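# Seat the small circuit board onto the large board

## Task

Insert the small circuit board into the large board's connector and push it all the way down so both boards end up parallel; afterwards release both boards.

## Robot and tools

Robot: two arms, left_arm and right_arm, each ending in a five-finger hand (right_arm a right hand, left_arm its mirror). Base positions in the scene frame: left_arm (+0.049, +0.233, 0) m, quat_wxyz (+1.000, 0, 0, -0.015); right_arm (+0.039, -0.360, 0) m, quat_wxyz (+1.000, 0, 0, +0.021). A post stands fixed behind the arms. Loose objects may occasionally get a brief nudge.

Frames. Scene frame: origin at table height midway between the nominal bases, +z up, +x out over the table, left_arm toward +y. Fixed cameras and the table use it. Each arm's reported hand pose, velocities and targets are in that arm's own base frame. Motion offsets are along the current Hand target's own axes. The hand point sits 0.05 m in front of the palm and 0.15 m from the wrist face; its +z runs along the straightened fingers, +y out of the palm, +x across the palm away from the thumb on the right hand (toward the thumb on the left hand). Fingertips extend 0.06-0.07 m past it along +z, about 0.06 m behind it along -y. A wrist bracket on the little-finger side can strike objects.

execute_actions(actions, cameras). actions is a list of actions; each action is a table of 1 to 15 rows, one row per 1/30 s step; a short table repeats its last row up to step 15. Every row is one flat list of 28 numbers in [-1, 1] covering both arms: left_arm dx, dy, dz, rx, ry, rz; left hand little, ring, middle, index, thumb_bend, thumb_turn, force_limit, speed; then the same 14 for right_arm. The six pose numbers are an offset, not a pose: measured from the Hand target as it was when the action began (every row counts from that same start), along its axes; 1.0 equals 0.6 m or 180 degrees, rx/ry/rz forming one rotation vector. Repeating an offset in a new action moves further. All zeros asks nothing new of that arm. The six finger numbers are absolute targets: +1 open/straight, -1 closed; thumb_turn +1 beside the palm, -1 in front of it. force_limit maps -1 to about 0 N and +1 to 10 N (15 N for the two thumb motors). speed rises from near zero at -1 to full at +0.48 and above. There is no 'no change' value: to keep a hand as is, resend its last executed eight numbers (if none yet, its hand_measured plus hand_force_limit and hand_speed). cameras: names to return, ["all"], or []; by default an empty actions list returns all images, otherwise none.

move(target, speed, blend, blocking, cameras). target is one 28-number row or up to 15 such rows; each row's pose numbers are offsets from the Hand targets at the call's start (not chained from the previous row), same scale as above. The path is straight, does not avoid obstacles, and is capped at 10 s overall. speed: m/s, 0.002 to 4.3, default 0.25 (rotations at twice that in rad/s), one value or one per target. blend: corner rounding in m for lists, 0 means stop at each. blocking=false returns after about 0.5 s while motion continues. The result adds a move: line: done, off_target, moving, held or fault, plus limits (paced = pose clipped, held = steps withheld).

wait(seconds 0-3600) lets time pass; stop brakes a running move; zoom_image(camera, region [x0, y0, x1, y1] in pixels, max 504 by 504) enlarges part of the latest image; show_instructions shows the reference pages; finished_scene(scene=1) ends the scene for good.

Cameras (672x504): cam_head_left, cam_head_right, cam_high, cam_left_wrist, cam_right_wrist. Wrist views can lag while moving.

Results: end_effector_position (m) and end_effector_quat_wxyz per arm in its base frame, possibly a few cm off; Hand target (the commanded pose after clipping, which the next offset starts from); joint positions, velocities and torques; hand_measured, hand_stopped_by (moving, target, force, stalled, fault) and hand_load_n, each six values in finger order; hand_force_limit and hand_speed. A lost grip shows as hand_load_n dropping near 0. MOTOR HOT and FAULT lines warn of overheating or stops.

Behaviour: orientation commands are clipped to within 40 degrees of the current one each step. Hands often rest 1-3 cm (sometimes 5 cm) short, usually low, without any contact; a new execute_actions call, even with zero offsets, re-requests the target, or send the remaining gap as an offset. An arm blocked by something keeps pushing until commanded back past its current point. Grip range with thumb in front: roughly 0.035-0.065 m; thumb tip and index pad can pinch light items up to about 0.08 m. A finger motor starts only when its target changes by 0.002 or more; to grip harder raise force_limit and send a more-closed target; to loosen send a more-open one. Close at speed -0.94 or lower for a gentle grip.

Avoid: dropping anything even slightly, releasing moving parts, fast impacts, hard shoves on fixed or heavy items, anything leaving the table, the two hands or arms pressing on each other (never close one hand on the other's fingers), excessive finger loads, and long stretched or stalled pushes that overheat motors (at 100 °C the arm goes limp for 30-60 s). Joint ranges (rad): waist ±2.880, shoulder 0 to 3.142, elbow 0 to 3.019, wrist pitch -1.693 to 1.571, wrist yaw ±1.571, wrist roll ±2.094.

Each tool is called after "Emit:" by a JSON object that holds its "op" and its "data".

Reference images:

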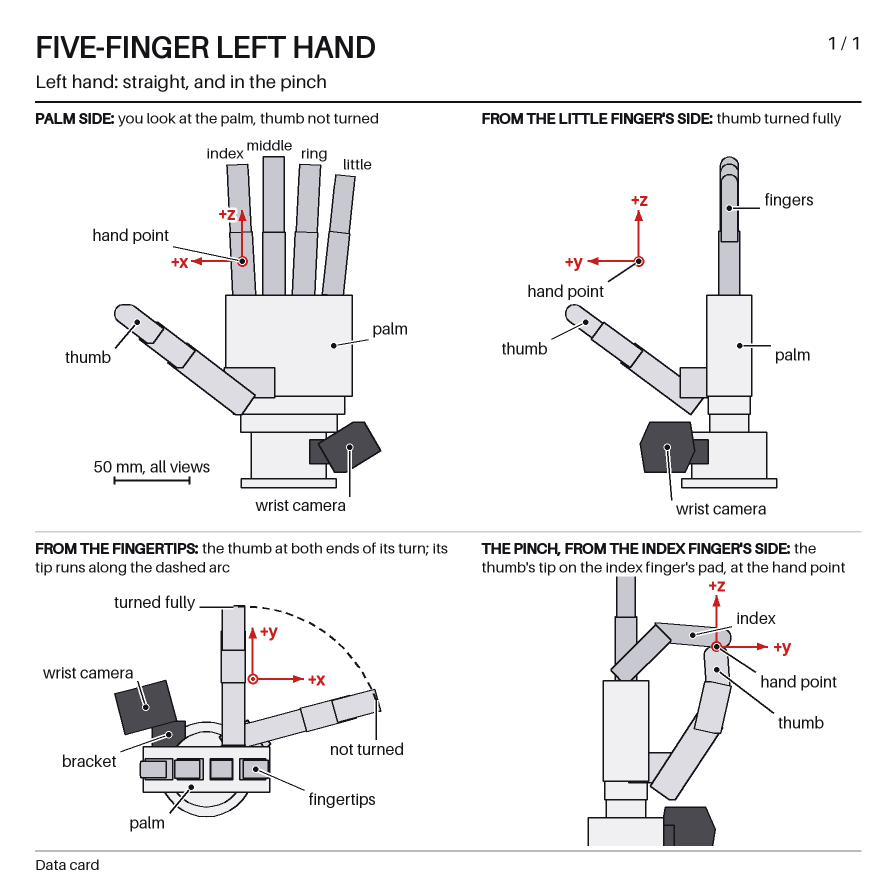

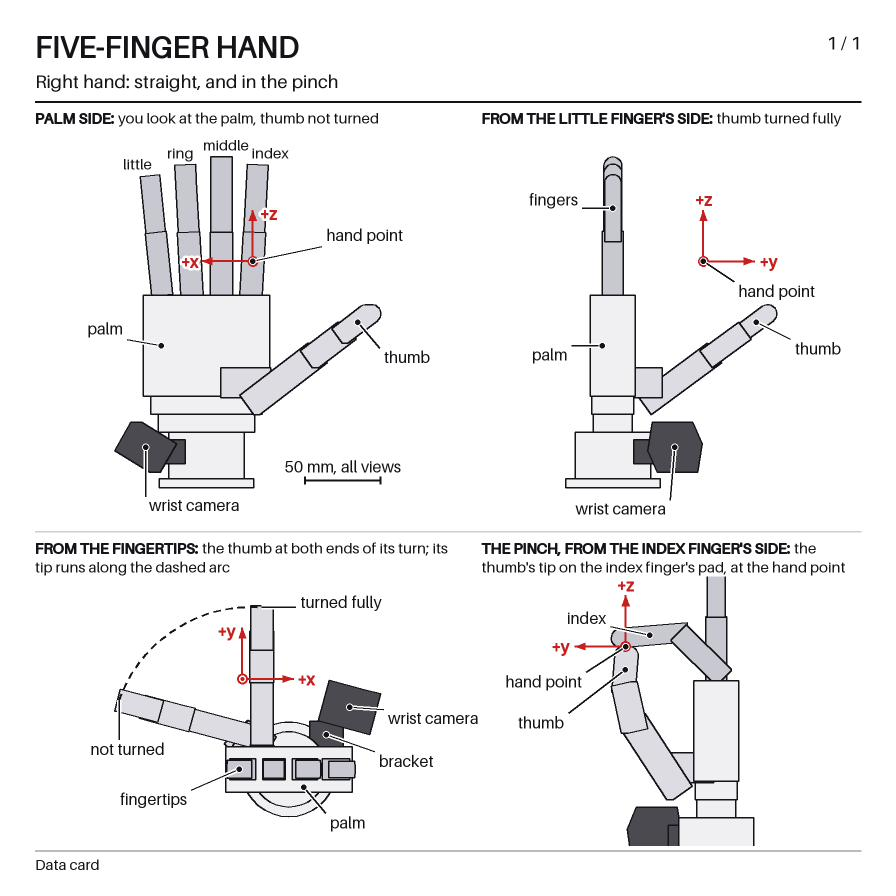

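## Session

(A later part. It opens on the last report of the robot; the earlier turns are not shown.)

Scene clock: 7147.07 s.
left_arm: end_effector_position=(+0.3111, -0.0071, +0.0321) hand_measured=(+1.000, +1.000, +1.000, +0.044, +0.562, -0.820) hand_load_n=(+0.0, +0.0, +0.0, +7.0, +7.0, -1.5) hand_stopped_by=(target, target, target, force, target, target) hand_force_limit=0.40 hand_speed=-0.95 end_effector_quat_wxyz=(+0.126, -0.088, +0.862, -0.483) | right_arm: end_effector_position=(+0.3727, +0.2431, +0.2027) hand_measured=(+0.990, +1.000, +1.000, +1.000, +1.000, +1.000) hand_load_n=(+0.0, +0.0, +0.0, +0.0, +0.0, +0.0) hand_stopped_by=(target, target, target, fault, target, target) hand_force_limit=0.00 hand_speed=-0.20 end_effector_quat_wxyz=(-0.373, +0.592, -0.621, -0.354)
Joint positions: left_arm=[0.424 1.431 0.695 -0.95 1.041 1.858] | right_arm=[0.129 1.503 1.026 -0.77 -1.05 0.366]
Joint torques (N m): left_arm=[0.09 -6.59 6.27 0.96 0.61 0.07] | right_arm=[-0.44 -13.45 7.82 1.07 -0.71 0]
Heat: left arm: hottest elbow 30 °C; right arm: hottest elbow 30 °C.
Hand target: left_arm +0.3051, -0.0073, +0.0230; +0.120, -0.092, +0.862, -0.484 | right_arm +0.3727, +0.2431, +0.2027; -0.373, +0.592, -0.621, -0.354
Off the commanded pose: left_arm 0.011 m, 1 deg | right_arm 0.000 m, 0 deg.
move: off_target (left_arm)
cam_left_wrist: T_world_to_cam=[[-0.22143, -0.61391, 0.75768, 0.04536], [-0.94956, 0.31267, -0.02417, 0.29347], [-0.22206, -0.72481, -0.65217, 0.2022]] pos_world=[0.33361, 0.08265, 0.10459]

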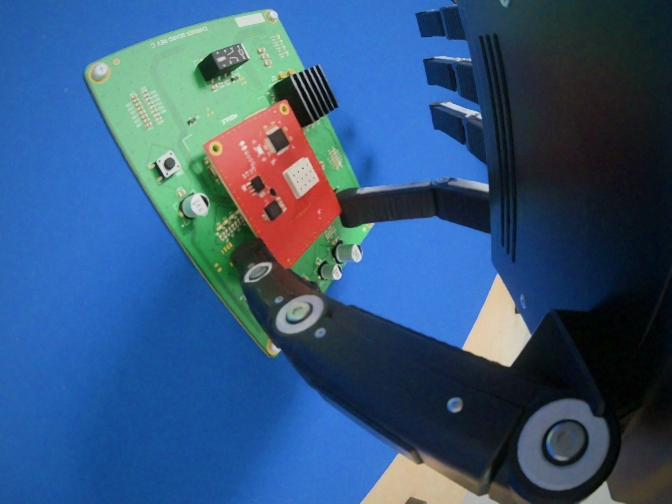

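Emit:
{"op": "move", "data": {"target": [-0.00088,0.00343,0.00182,0,0,0,1,1,1,0.0,0.56,-0.82,0.4,-0.95,0,0,0,0,0,0,0.99,1,1,1,1,1,0,-0.2], "speed": 0.02, "cameras": ["cam_left_wrist"]}}

Emit:
{"op": "zoom_image", "data": {"camera": "cam_left_wrist", "region": [170, 130, 210, 160]}}

Emit:
{"op": "zoom_image", "data": {"camera": "cam_left_wrist", "region": [240, 80, 280, 110]}}

Emit:
{"op": "zoom_image", "data": {"camera": "cam_left_wrist", "region": [60, 40, 140, 100]}}

Emit:
{"op": "zoom_image", "data": {"camera": "cam_left_wrist", "region": [190, 135, 230, 165]}}

Emit:
{"op": "zoom_image", "data": {"camera": "cam_left_wrist", "region": [265, 88, 305, 118]}}

Emit:
{"op": "zoom_image", "data": {"camera": "cam_left_wrist", "region": [325, 195, 365, 225]}}

Scene clock: 7169.70 s.
left_arm: end_effector_position=(+0.3115, -0.0068, +0.0314) hand_measured=(+1.000, +1.000, +1.000, +0.044, +0.562, -0.820) hand_load_n=(+0.0, +0.0, +0.0, +7.0, +7.0, -1.0) hand_stopped_by=(target, target, target, force, target, target) hand_force_limit=0.40 hand_speed=-0.95 end_effector_quat_wxyz=(+0.127, -0.087, +0.862, -0.482) | right_arm: end_effector_position=(+0.3727, +0.2431, +0.2027) hand_measured=(+0.990, +1.000, +1.000, +1.000, +1.000, +1.000) hand_load_n=(+0.0, +0.0, +0.0, +0.0, +0.0, +0.0) hand_stopped_by=(target, target, target, fault, target, target) hand_force_limit=0.00 hand_speed=-0.20 end_effector_quat_wxyz=(-0.373, +0.592, -0.621, -0.354)
Joint positions: left_arm=[0.424 1.433 0.695 -0.947 1.041 1.859] | right_arm=[0.129 1.503 1.026 -0.77 -1.05 0.366]
Joint torques (N m): left_arm=[0.73 -5.83 6.32 0.91 0.55 0.16] | right_arm=[-0.56 -13.22 7.91 1.02 -0.69 -0.02]
Heat: left arm: hottest elbow 30 °C; right arm: hottest elbow 30 °C.
Hand target: left_arm +0.3059, -0.0069, +0.0208; +0.120, -0.092, +0.862, -0.484 | right_arm +0.3727, +0.2431, +0.2027; -0.373, +0.592, -0.621, -0.354
Off the commanded pose: left_arm 0.012 m, 1 deg | right_arm 0.000 m, 0 deg.
move: off_target (left_arm)
cam_left_wrist: T_world_to_cam=[[-0.22229, -0.61416, 0.75723, 0.04639], [-0.94947, 0.31285, -0.02499, 0.29382], [-0.22155, -0.72452, -0.65267, 0.2019]] pos_world=[0.33401, 0.08285, 0.10399]

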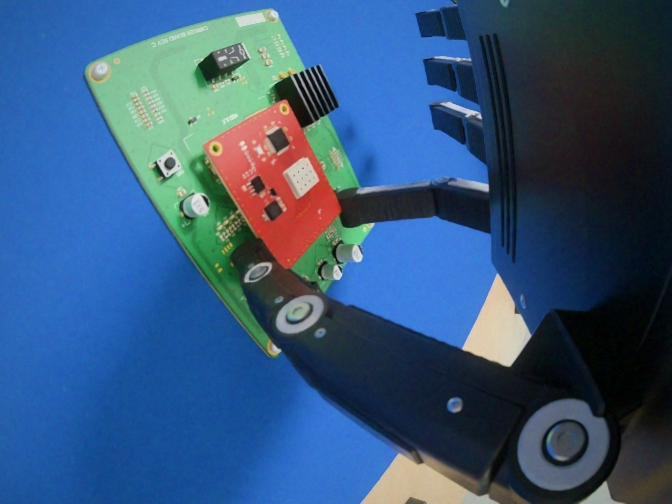

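Scaled by 12.600 from the camera's image (finer frame: 960x720).

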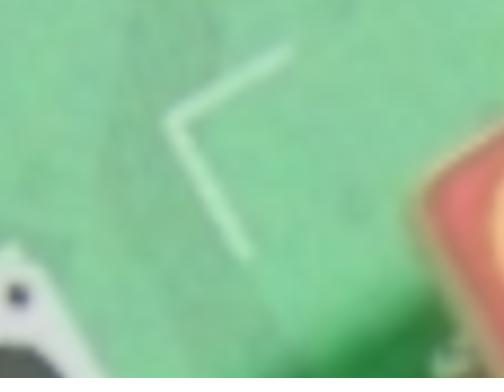

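Scaled by 12.600 from the camera's image (finer frame: 960x720).

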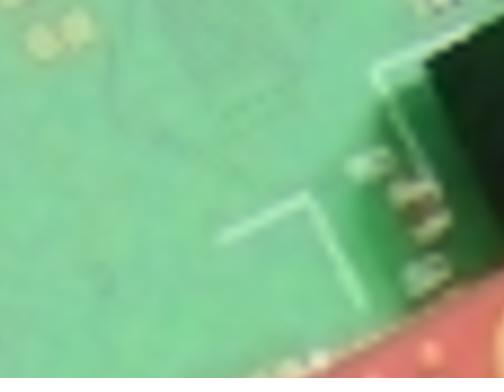

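Scaled by 6.300 from the camera's image (finer frame: 960x720).

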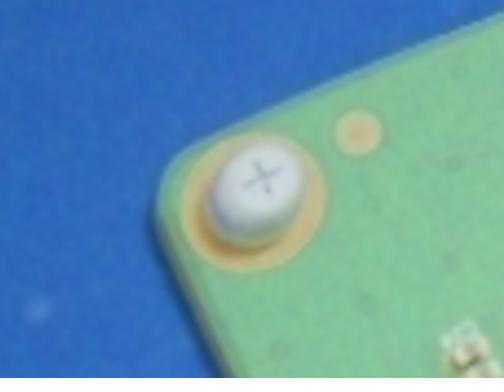

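Scaled by 12.600 from the camera's image (finer frame: 960x720).

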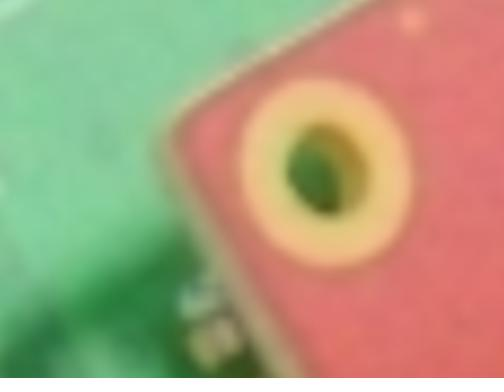

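Scaled by 12.600 from the camera's image (finer frame: 960x720).

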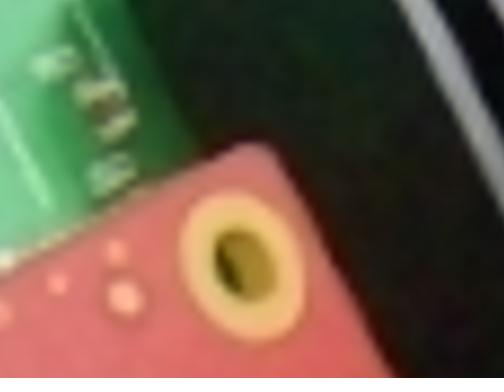

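Scaled by 12.600 from the camera's image (finer frame: 960x720).

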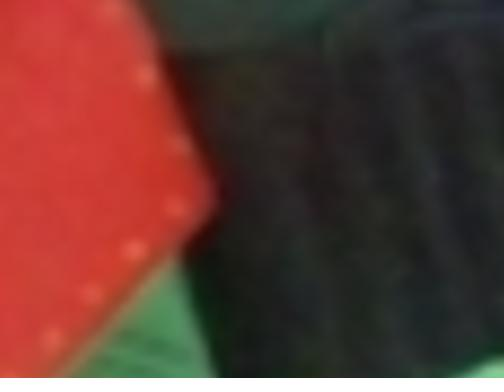

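Emit:
{"op": "move", "data": {"target": [-0.00027,0.00303,0.00168,0.00008,0.00031,-0.00054,1,1,1,0.0,0.56,-0.82,0.4,-0.95,0,0,0,0,0,0,0.99,1,1,1,1,1,0,-0.2], "speed": 0.02, "cameras": ["cam_left_wrist"]}}

Emit:
{"op": "zoom_image", "data": {"camera": "cam_left_wrist", "region": [170, 130, 210, 160]}}

Emit:
{"op": "zoom_image", "data": {"camera": "cam_left_wrist", "region": [240, 80, 280, 110]}}

Emit:
{"op": "zoom_image", "data": {"camera": "cam_left_wrist", "region": [60, 40, 140, 100]}}

Emit:
{"op": "zoom_image", "data": {"camera": "cam_left_wrist", "region": [190, 135, 230, 165]}}

Emit:
{"op": "zoom_image", "data": {"camera": "cam_left_wrist", "region": [265, 88, 305, 118]}}

Scene clock: 7189.20 s.
left_arm: end_effector_position=(+0.3115, -0.0071, +0.0309) hand_measured=(+1.000, +1.000, +1.000, +0.044, +0.562, -0.820) hand_load_n=(+0.0, +0.0, +0.0, +7.0, +6.5, -0.5) hand_stopped_by=(target, target, target, force, target, target) hand_force_limit=0.40 hand_speed=-0.95 end_effector_quat_wxyz=(+0.126, -0.088, +0.862, -0.484) | right_arm: end_effector_position=(+0.3727, +0.2431, +0.2027) hand_measured=(+0.990, +1.000, +1.000, +1.000, +1.000, +1.000) hand_load_n=(+0.0, +0.0, +0.0, +0.0, +0.0, +0.0) hand_stopped_by=(target, target, target, fault, target, target) hand_force_limit=0.00 hand_speed=-0.20 end_effector_quat_wxyz=(-0.373, +0.592, -0.621, -0.354)
Joint positions: left_arm=[0.424 1.436 0.695 -0.947 1.042 1.859] | right_arm=[0.129 1.503 1.026 -0.77 -1.05 0.366]
Joint torques (N m): left_arm=[0.79 -5.19 6.42 0.83 0.5 0.07] | right_arm=[-0.32 -12.98 7.87 0.99 -0.71 -0.03]
Heat: left arm: hottest elbow 30 °C; right arm: hottest elbow 30 °C.
Hand target: left_arm +0.3062, -0.0068, +0.0187; +0.119, -0.093, +0.862, -0.484 | right_arm +0.3727, +0.2431, +0.2027; -0.373, +0.592, -0.621, -0.354
Off the commanded pose: left_arm 0.013 m, 1 deg | right_arm 0.000 m, 0 deg.
move: off_target (left_arm)
cam_left_wrist: T_world_to_cam=[[-0.2209, -0.61229, 0.75915, 0.0461], [-0.9497, 0.31218, -0.02456, 0.29389], [-0.22196, -0.72639, -0.65045, 0.2015]] pos_world=[0.33402, 0.08285, 0.10329]

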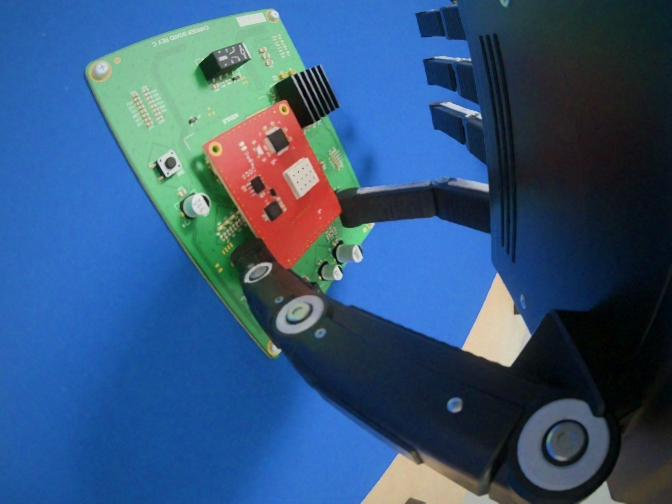

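Scaled by 12.600 from the camera's image (finer frame: 960x720).

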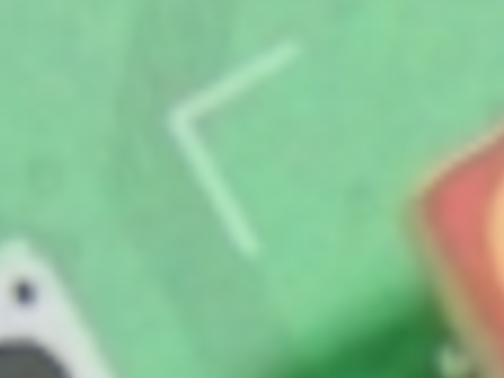

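Scaled by 12.600 from the camera's image (finer frame: 960x720).

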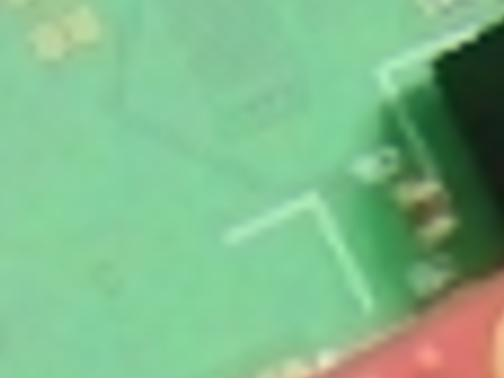

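Scaled by 6.300 from the camera's image (finer frame: 960x720).

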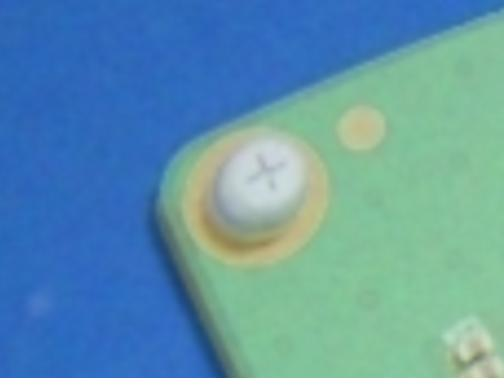

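Scaled by 12.600 from the camera's image (finer frame: 960x720).

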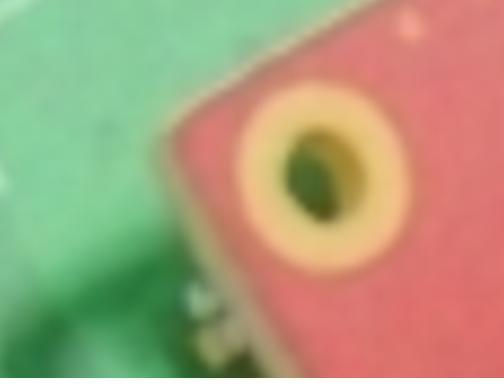

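Scaled by 12.600 from the camera's image (finer frame: 960x720).

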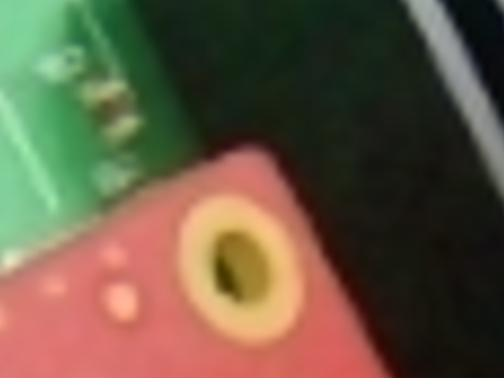

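Emit:
{"op": "move", "data": {"target": [0,0,0,0,0,0,1,1,1,0.3,0.56,-0.82,0.4,-0.95,0,0,0,0,0,0,0.99,1,1,1,1,1,0,-0.2], "speed": 0.02, "cameras": ["cam_left_wrist"]}}

Emit:
{"op": "zoom_image", "data": {"camera": "cam_left_wrist", "region": [170, 80, 350, 215]}}

Emit:
{"op": "zoom_image", "data": {"camera": "cam_left_wrist", "region": [230, 160, 390, 280]}}

Scene clock: 7216.77 s.
left_arm: end_effector_position=(+0.3119, -0.0060, +0.0286) hand_measured=(+1.000, +1.000, +1.000, +0.300, +0.560, -0.820) hand_load_n=(+0.0, +0.0, +0.0, +0.0, +0.5, +0.0) hand_stopped_by=(target, target, target, target, target, target) hand_force_limit=0.40 hand_speed=-0.95 end_effector_quat_wxyz=(+0.126, -0.089, +0.862, -0.483) | right_arm: end_effector_position=(+0.3727, +0.2431, +0.2027) hand_measured=(+0.990, +1.000, +1.000, +1.000, +1.000, +1.000) hand_load_n=(+0.0, +0.0, +0.0, +0.0, +0.0, +0.0) hand_stopped_by=(target, target, target, fault, target, target) hand_force_limit=0.00 hand_speed=-0.20 end_effector_quat_wxyz=(-0.373, +0.592, -0.621, -0.354)
Joint positions: left_arm=[0.426 1.443 0.695 -0.941 1.041 1.859] | right_arm=[0.129 1.503 1.026 -0.77 -1.05 0.366]
Joint torques (N m): left_arm=[0.56 -5.71 6.35 0.59 0.57 0.09] | right_arm=[-0.56 -13.1 7.91 1.01 -0.7 0]
Heat: left arm: hottest elbow 30 °C; right arm: hottest elbow 30 °C.
Hand target: left_arm +0.3062, -0.0068, +0.0187; +0.119, -0.093, +0.862, -0.484 | right_arm +0.3727, +0.2431, +0.2027; -0.373, +0.592, -0.621, -0.354
Off the commanded pose: left_arm 0.011 m, 1 deg | right_arm 0.000 m, 0 deg.
move: done
cam_left_wrist: T_world_to_cam=[[-0.21836, -0.61323, 0.75912, 0.04778], [-0.95028, 0.31058, -0.02246, 0.29401], [-0.222, -0.72628, -0.65057, 0.20084]] pos_world=[0.33442, 0.08385, 0.10099]

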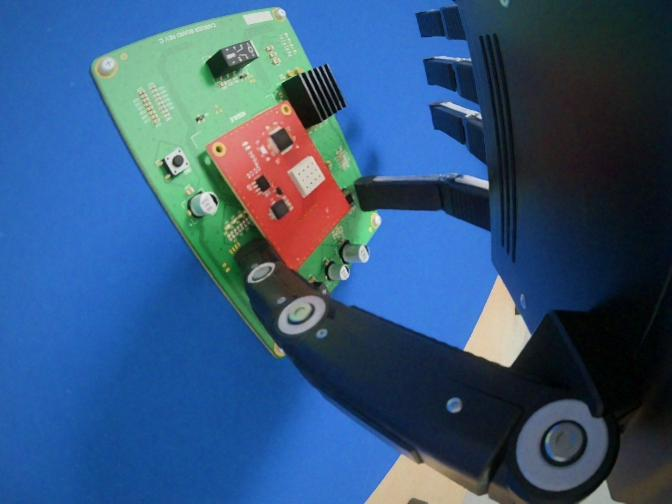

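Scaled by 2.800 from the camera's image (finer frame: 960x720).

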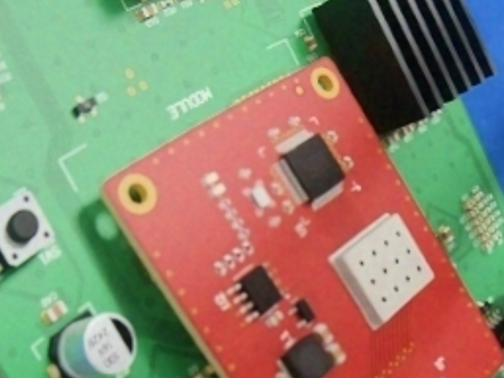

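Scaled by 3.150 from the camera's image (finer frame: 960x720).

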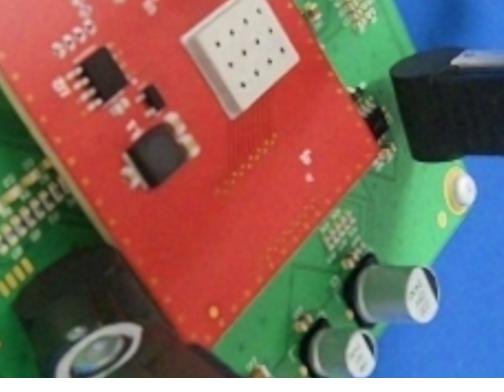

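Emit:
{"op": "zoom_image", "data": {"camera": "cam_left_wrist", "region": [190, 130, 240, 167]}}

Emit:
{"op": "zoom_image", "data": {"camera": "cam_left_wrist", "region": [260, 88, 310, 125]}}

Emit:
{"op": "zoom_image", "data": {"camera": "cam_left_wrist", "region": [330, 185, 380, 222]}}

Emit:
{"op": "zoom_image", "data": {"camera": "cam_left_wrist", "region": [265, 245, 315, 282]}}

Scaled by 10.080 from the camera's image (finer frame: 960x720).

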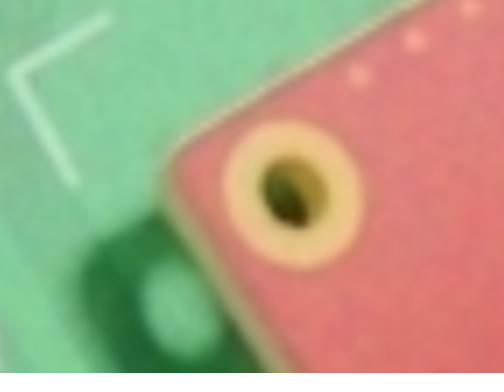

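Scaled by 10.080 from the camera's image (finer frame: 960x720).

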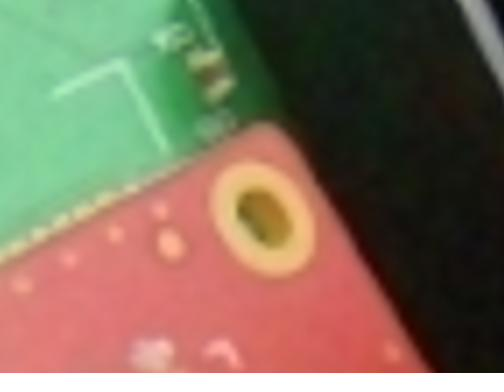

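Scaled by 10.080 from the camera's image (finer frame: 960x720).

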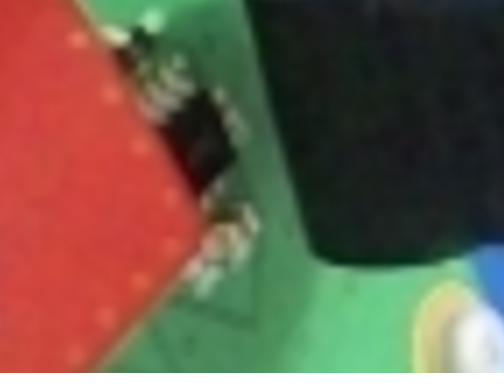

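Scaled by 10.080 from the camera's image (finer frame: 960x720).

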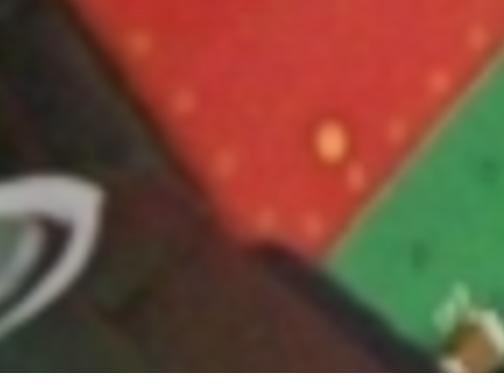

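Emit:
{"op": "move", "data": {"target": [0,0,0,0,0,0,1,1,1,0.4,0.64,-0.82,0.4,-0.95,0,0,0,0,0,0,0.99,1,1,1,1,1,0,-0.2], "speed": 0.02, "cameras": ["cam_left_wrist"]}}

Emit:
{"op": "zoom_image", "data": {"camera": "cam_left_wrist", "region": [200, 120, 380, 280]}}

Scene clock: 7256.83 s.
left_arm: end_effector_position=(+0.3122, -0.0065, +0.0291) hand_measured=(+1.000, +1.000, +1.000, +0.400, +0.638, -0.820) hand_load_n=(+0.0, +0.0, +0.0, +0.0, -2.0, +0.0) hand_stopped_by=(target, target, target, target, target, target) hand_force_limit=0.40 hand_speed=-0.95 end_effector_quat_wxyz=(+0.126, -0.089, +0.861, -0.485) | right_arm: end_effector_position=(+0.3727, +0.2431, +0.2027) hand_measured=(+0.990, +1.000, +1.000, +1.000, +1.000, +1.000) hand_load_n=(+0.0, +0.0, -0.5, +0.0, -0.5, +0.0) hand_stopped_by=(target, target, target, fault, target, target) hand_force_limit=0.00 hand_speed=-0.20 end_effector_quat_wxyz=(-0.373, +0.592, -0.621, -0.354)
Joint positions: left_arm=[0.426 1.443 0.695 -0.941 1.045 1.859] | right_arm=[0.129 1.503 1.026 -0.77 -1.05 0.366]
Joint torques (N m): left_arm=[0.15 -6.3 6.24 0.91 0.38 0.07] | right_arm=[-0.38 -13.04 7.86 0.94 -0.71 0.02]
Heat: left arm: hottest elbow 30 °C; right arm: hottest elbow 30 °C.
Hand target: left_arm +0.3062, -0.0068, +0.0187; +0.119, -0.093, +0.862, -0.484 | right_arm +0.3727, +0.2431, +0.2027; -0.373, +0.592, -0.621, -0.354
Off the commanded pose: left_arm 0.012 m, 1 deg | right_arm 0.000 m, 0 deg.
move: done
cam_left_wrist: T_world_to_cam=[[-0.21923, -0.61071, 0.7609, 0.0474], [-0.95039, 0.31006, -0.02496, 0.29463], [-0.22068, -0.72862, -0.64839, 0.20033]] pos_world=[0.33461, 0.08355, 0.10118]

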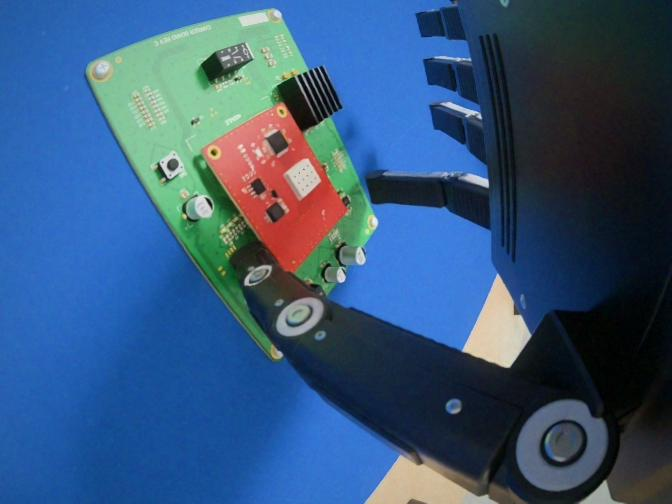

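Scaled by 2.800 from the camera's image (finer frame: 960x720).

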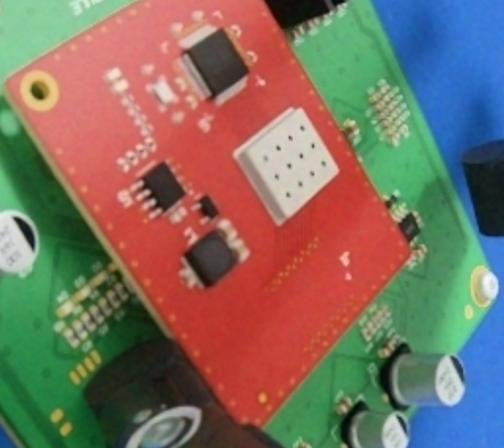

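Emit:
{"op": "move", "data": {"target": [-0.00942,-0.0188,-0.01203,-0.00196,-0.0078,0.01374,1,1,1,0.4,0.64,-0.82,0.4,-0.95,0,0,0,0,0,0,0.99,1,1,1,1,1,0,-0.2], "speed": 0.02, "cameras": ["cam_left_wrist"]}}

Emit:
{"op": "zoom_image", "data": {"camera": "cam_left_wrist", "region": [180, 100, 380, 290]}}

Scene clock: 7270.00 s.
left_arm: end_effector_position=(+0.3141, -0.0052, +0.0348) hand_measured=(+1.000, +1.000, +1.000, +0.400, +0.638, -0.820) hand_load_n=(+0.0, +0.0, +0.0, +0.0, +0.0, +0.5) hand_stopped_by=(target, target, target, target, target, target) hand_force_limit=0.40 hand_speed=-0.95 end_effector_quat_wxyz=(+0.135, -0.083, +0.863, -0.480) | right_arm: end_effector_position=(+0.3727, +0.2431, +0.2027) hand_measured=(+0.990, +1.000, +1.000, +1.000, +1.000, +1.000) hand_load_n=(+0.0, +0.0, +0.0, +0.0, +0.0, -0.5) hand_stopped_by=(target, target, target, fault, target, target) hand_force_limit=0.00 hand_speed=-0.20 end_effector_quat_wxyz=(-0.373, +0.592, -0.621, -0.354)
Joint positions: left_arm=[0.426 1.42 0.695 -0.941 1.042 1.859] | right_arm=[0.129 1.503 1.026 -0.77 -1.05 0.366]
Joint torques (N m): left_arm=[1.03 -9.35 6.3 0.91 0.53 0.08] | right_arm=[-0.73 -13.04 7.79 0.98 -0.7 -0.01]
Heat: left arm: hottest elbow 30 °C; right arm: hottest elbow 30 °C.
Hand target: left_arm +0.3100, -0.0052, +0.0327; +0.140, -0.080, +0.864, -0.478 | right_arm +0.3727, +0.2431, +0.2027; -0.373, +0.592, -0.621, -0.354
Off the commanded pose: left_arm 0.005 m, 1 deg | right_arm 0.000 m, 0 deg.
move: done
cam_left_wrist: T_world_to_cam=[[-0.23453, -0.62002, 0.74872, 0.0495], [-0.94963, 0.3108, -0.04008, 0.29634], [-0.20785, -0.7204, -0.66168, 0.2019]] pos_world=[0.33499, 0.08404, 0.10841]

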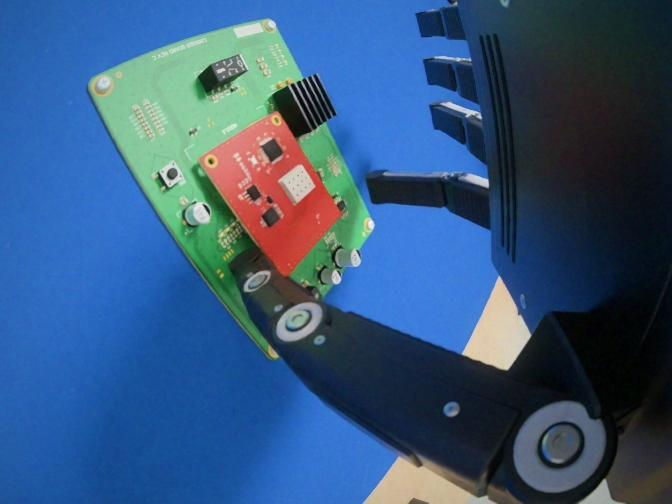

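Scaled by 2.520 from the camera's image (finer frame: 960x720).

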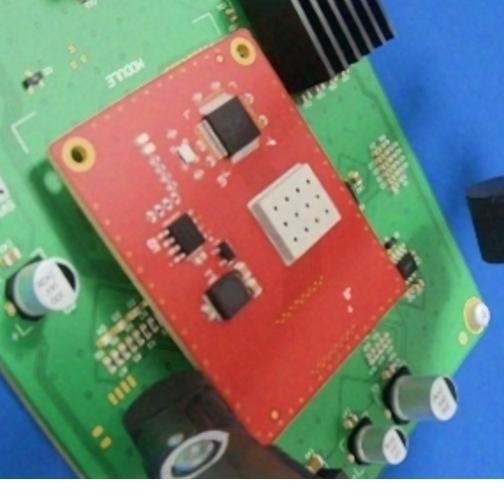

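Emit:
{"op": "zoom_image", "data": {"camera": "cam_left_wrist", "region": [180, 135, 230, 172]}}

Emit:
{"op": "zoom_image", "data": {"camera": "cam_left_wrist", "region": [240, 95, 290, 132]}}

Emit:
{"op": "zoom_image", "data": {"camera": "cam_left_wrist", "region": [315, 195, 365, 232]}}

Emit:
{"op": "zoom_image", "data": {"camera": "cam_left_wrist", "region": [260, 250, 310, 287]}}

Emit:
{"op": "zoom_image", "data": {"camera": "cam_left_wrist", "region": [60, 50, 140, 110]}}

Scaled by 10.080 from the camera's image (finer frame: 960x720).

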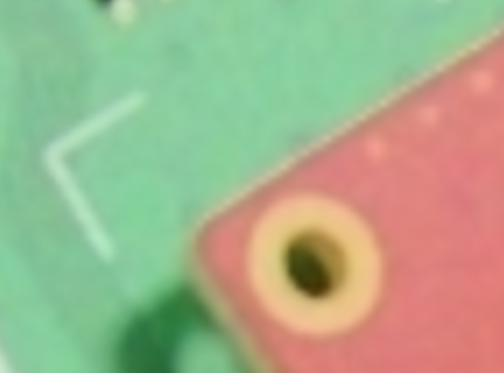

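Scaled by 10.080 from the camera's image (finer frame: 960x720).

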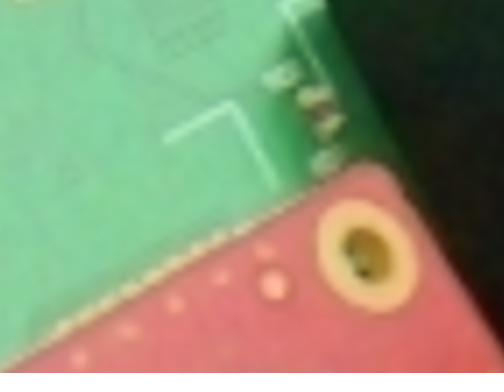

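Scaled by 10.080 from the camera's image (finer frame: 960x720).

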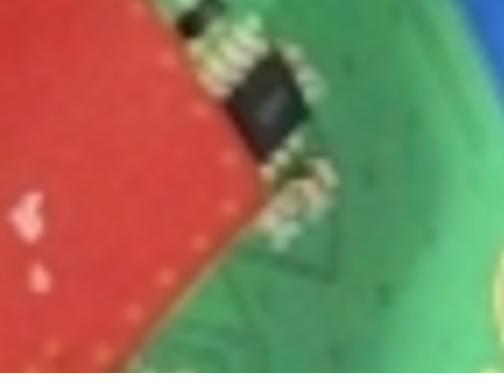

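Scaled by 10.080 from the camera's image (finer frame: 960x720).

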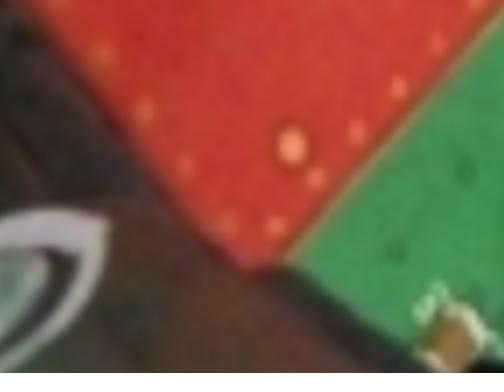

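Scaled by 6.300 from the camera's image (finer frame: 960x720).

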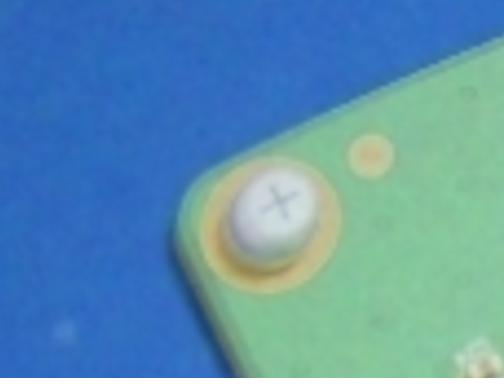

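Emit:
{"op": "move", "data": {"target": [0.0151,-0.0857,-0.0503,0,0,0,1,1,1,0.9,0.9,-0.6,0.4,0,0,0,0,0,0,0,0.99,1,1,1,1,1,0,-0.2], "speed": 0.06, "cameras": ["cam_left_wrist", "cam_right_wrist"]}}

Scene clock: 7310.20 s.
left_arm: end_effector_position=(+0.2858, -0.0163, +0.0826) hand_measured=(+1.000, +1.000, +1.000, +0.900, +0.900, -0.600) hand_load_n=(+0.0, +0.0, +0.0, +0.0, +0.0, +0.0) hand_stopped_by=(target, target, target, target, target, target) hand_force_limit=0.40 hand_speed=0.00 end_effector_quat_wxyz=(+0.129, -0.087, +0.862, -0.482) | right_arm: end_effector_position=(+0.3727, +0.2431, +0.2027) hand_measured=(+0.990, +1.000, +1.000, +1.000, +1.000, +1.000) hand_load_n=(+0.0, +0.0, +0.0, +0.0, +0.0, +0.0) hand_stopped_by=(target, target, target, fault, target, target) hand_force_limit=0.00 hand_speed=-0.20 end_effector_quat_wxyz=(-0.373, +0.592, -0.621, -0.354)
Joint positions: left_arm=[0.432 1.254 0.695 -1.134 1.041 1.872] | right_arm=[0.129 1.503 1.026 -0.77 -1.05 0.366]
Joint torques (N m): left_arm=[0.44 -6.18 10.58 0.03 0.53 0.05] | right_arm=[-0.56 -12.75 7.92 1.05 -0.7 0.01]
Heat: left arm: hottest elbow 30 °C; right arm: hottest elbow 30 °C.
Hand target: left_arm +0.2921, -0.0106, +0.0900; +0.140, -0.080, +0.864, -0.478 | right_arm +0.3727, +0.2431, +0.2027; -0.373, +0.592, -0.621, -0.354
Off the commanded pose: left_arm 0.011 m, 2 deg | right_arm 0.000 m, 0 deg.
move: off_target (left_arm)
cam_left_wrist: T_world_to_cam=[[-0.22469, -0.61487, 0.75595, -0.00311], [-0.94971, 0.31182, -0.02865, 0.274], [-0.2181, -0.72437, -0.65401, 0.22185]] pos_world=[0.30791, 0.07335, 0.15529]
cam_right_wrist: T_world_to_cam=[[-0.9804, -0.04041, -0.19285, 0.41766], [-0.19302, 0.00012, 0.9812, -0.1242], [-0.03963, 0.99918, -0.00792, -0.11447]] pos_world=[0.38096, 0.13127, 0.2015]

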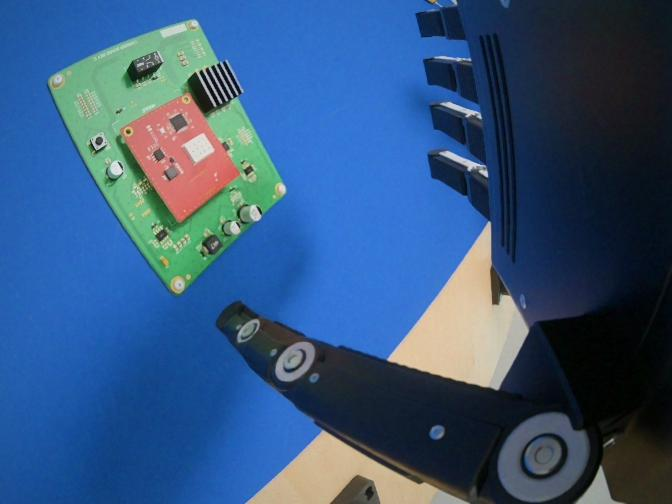

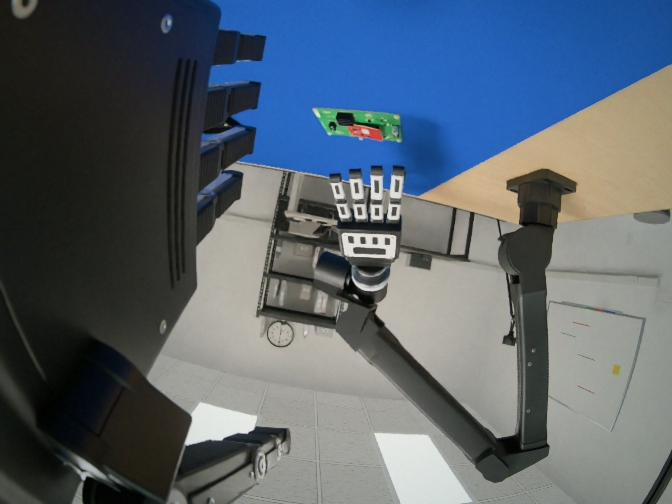

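Emit:
{"op": "zoom_image", "data": {"camera": "cam_left_wrist", "region": [100, 80, 290, 260]}}

Emit:
{"op": "zoom_image", "data": {"camera": "cam_right_wrist", "region": [300, 95, 420, 155]}}

Emit:
{"op": "zoom_image", "data": {"camera": "cam_right_wrist", "region": [325, 110, 395, 150]}}

Scaled by 2.653 from the camera's image (finer frame: 960x720).

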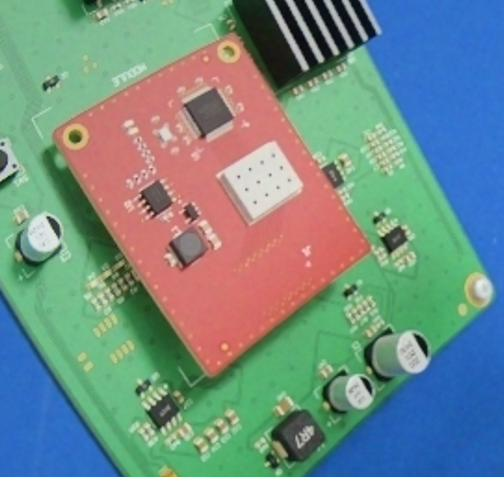

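Scaled by 4.200 from the camera's image (finer frame: 960x720).

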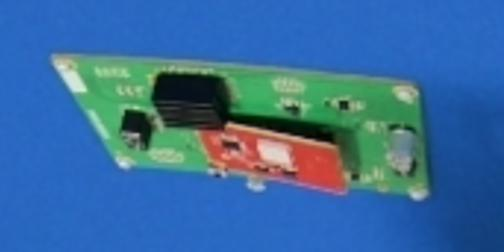

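Scaled by 7.200 from the camera's image (finer frame: 960x720).

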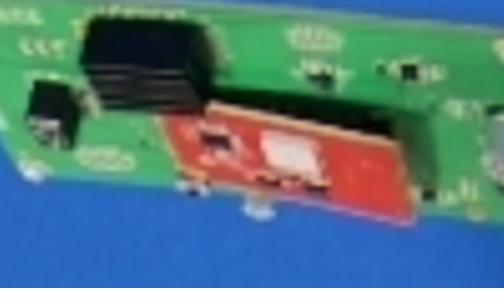

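Emit:
{"op": "zoom_image", "data": {"camera": "cam_left_wrist", "region": [105, 110, 145, 140]}}

Emit:
{"op": "zoom_image", "data": {"camera": "cam_left_wrist", "region": [165, 80, 205, 110]}}

Emit:
{"op": "zoom_image", "data": {"camera": "cam_left_wrist", "region": [215, 155, 255, 185]}}

Emit:
{"op": "zoom_image", "data": {"camera": "cam_left_wrist", "region": [160, 205, 200, 235]}}

Scaled by 12.600 from the camera's image (finer frame: 960x720).

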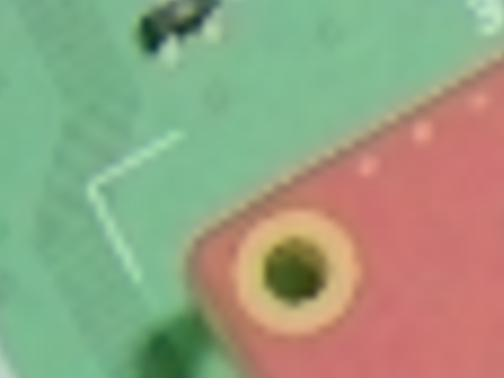

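Scaled by 12.600 from the camera's image (finer frame: 960x720).

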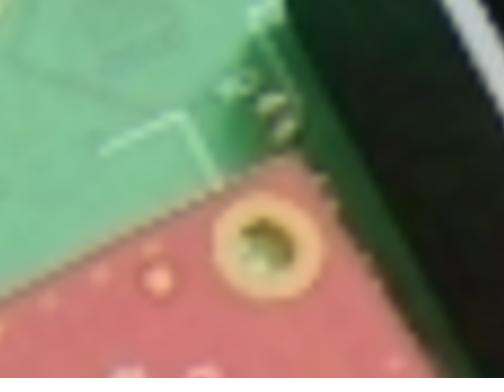

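Scaled by 12.600 from the camera's image (finer frame: 960x720).

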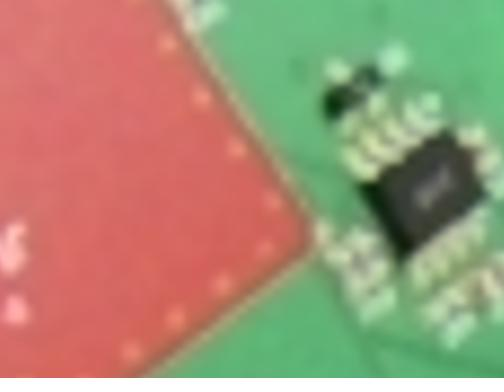

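Scaled by 12.600 from the camera's image (finer frame: 960x720).

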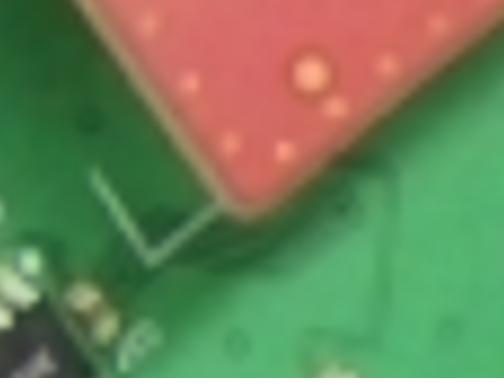

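Emit:
{"op": "move", "data": {"target": [[0,0,0,0,0,0,1,1,1,0.0,1,1,0.4,0,0,0,0,0,0,0,0.99,1,1,1,1,1,0,-0.2],[-0.0412,0.05887,-0.00277,0,0,0,1,1,1,0.0,1,1,0.4,0,0,0,0,0,0,0,0.99,1,1,1,1,1,0,-0.2]], "speed": 0.06, "cameras": ["cam_left_wrist", "cam_right_wrist"]}}

Scene clock: 7372.77 s.
left_arm: end_effector_position=(+0.2960, +0.0042, +0.0589) hand_measured=(+1.000, +1.000, +1.000, +0.000, +1.000, +1.000) hand_load_n=(+0.0, +0.0, +0.0, +0.0, +0.0, +0.0) hand_stopped_by=(target, target, target, target, target, target) hand_force_limit=0.40 hand_speed=0.00 end_effector_quat_wxyz=(+0.123, -0.091, +0.861, -0.485) | right_arm: end_effector_position=(+0.3727, +0.2431, +0.2027) hand_measured=(+0.990, +1.000, +1.000, +1.000, +1.000, +1.000) hand_load_n=(+0.0, +0.0, +0.5, +0.0, +0.0, +0.0) hand_stopped_by=(target, target, target, fault, target, target) hand_force_limit=0.00 hand_speed=-0.20 end_effector_quat_wxyz=(-0.373, +0.592, -0.621, -0.354)
Joint positions: left_arm=[0.479 1.377 0.726 -1.134 1.033 1.962] | right_arm=[0.129 1.503 1.026 -0.77 -1.05 0.366]
Joint torques (N m): left_arm=[0.79 -5.25 12.07 0.38 0.56 0.07] | right_arm=[-0.73 -13.16 7.92 1.03 -0.7 -0.01]
Heat: left arm: hottest elbow 33 °C; right arm: hottest elbow 30 °C.
Hand target: left_arm +0.3147, +0.0162, +0.0649; +0.139, -0.081, +0.864, -0.477 | right_arm +0.3727, +0.2431, +0.2027; -0.373, +0.592, -0.621, -0.354
Off the commanded pose: left_arm 0.023 m, 2 deg | right_arm 0.000 m, 0 deg.
move: off_target (left_arm)
cam_left_wrist: T_world_to_cam=[[-0.21334, -0.60988, 0.76324, 0.02587], [-0.95043, 0.31043, -0.01761, 0.27622], [-0.22619, -0.72917, -0.64587, 0.22536]] pos_world=[0.31902, 0.09435, 0.13068]
cam_right_wrist: T_world_to_cam=[[-0.9804, -0.04041, -0.19285, 0.41766], [-0.19302, 0.00012, 0.9812, -0.1242], [-0.03963, 0.99918, -0.00792, -0.11447]] pos_world=[0.38096, 0.13127, 0.2015]

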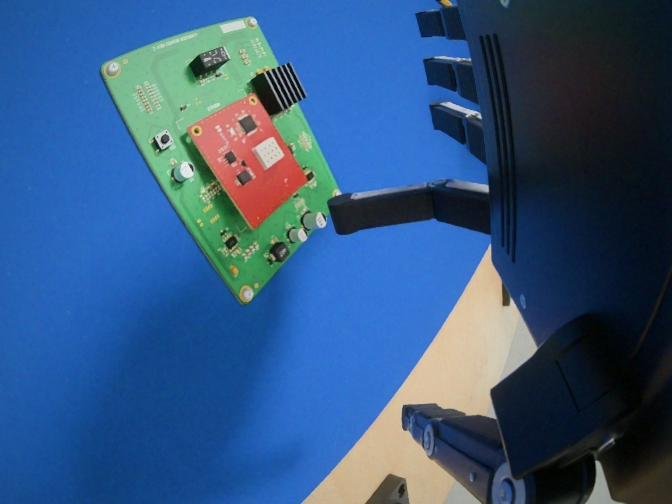

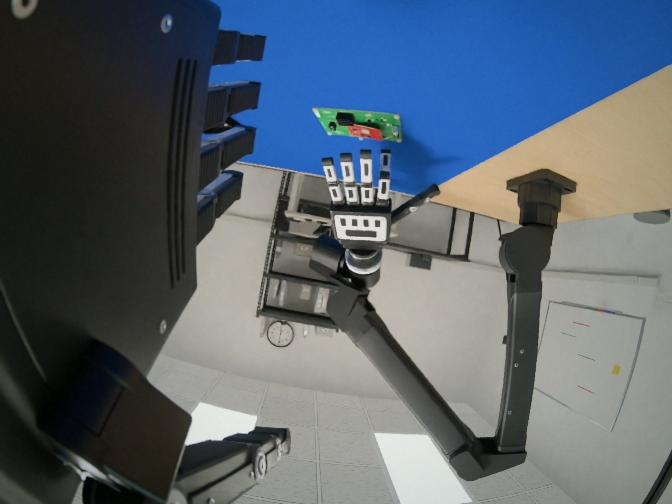

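Emit:
{"op": "move", "data": {"target": [-0.0353,0.01067,-0.00648,0,0,0,1,1,1,0.0,1,1,0.4,0,0,0,0,0,0,0,0.99,1,1,1,1,1,0,-0.2], "speed": 0.06, "cameras": ["cam_left_wrist"]}}

Scene clock: 7385.23 s.
left_arm: end_effector_position=(+0.3175, +0.0174, +0.0591) hand_measured=(+1.000, +1.000, +1.000, +0.000, +1.000, +1.000) hand_load_n=(+0.0, +0.0, +0.0, +0.0, +0.0, +0.0) hand_stopped_by=(target, target, target, target, target, target) hand_force_limit=0.40 hand_speed=0.00 end_effector_quat_wxyz=(+0.128, -0.088, +0.862, -0.483) | right_arm: end_effector_position=(+0.3727, +0.2431, +0.2027) hand_measured=(+0.990, +1.000, +1.000, +1.000, +1.000, +1.000) hand_load_n=(+0.0, +0.0, +0.0, +0.0, -0.5, +0.0) hand_stopped_by=(target, target, target, fault, target, target) hand_force_limit=0.00 hand_speed=-0.20 end_effector_quat_wxyz=(-0.373, +0.592, -0.621, -0.354)
Joint positions: left_arm=[0.485 1.435 0.787 -1.134 1.033 1.972] | right_arm=[0.129 1.503 1.026 -0.77 -1.05 0.366]
Joint torques (N m): left_arm=[1.44 -6.59 12.15 0.13 0.54 0.1] | right_arm=[-0.26 -12.98 7.94 1.03 -0.7 0]
Heat: left arm: hottest elbow 34 °C; right arm: hottest elbow 30 °C.
Hand target: left_arm +0.3336, +0.0284, +0.0650; +0.139, -0.080, +0.864, -0.477 | right_arm +0.3727, +0.2431, +0.2027; -0.373, +0.592, -0.621, -0.354
Off the commanded pose: left_arm 0.020 m, 2 deg | right_arm 0.000 m, 0 deg.
move: off_target (left_arm)
cam_left_wrist: T_world_to_cam=[[-0.22156, -0.61394, 0.75762, 0.04133], [-0.95027, 0.3103, -0.02645, 0.29295], [-0.21886, -0.7258, -0.65216, 0.23791]] pos_world=[0.33961, 0.10715, 0.13159]

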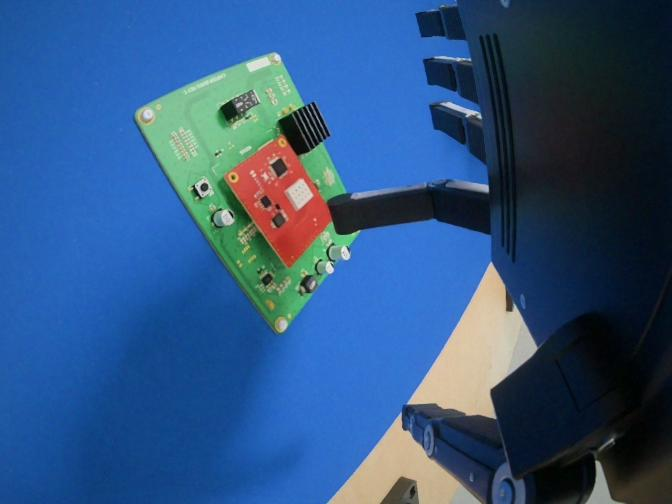

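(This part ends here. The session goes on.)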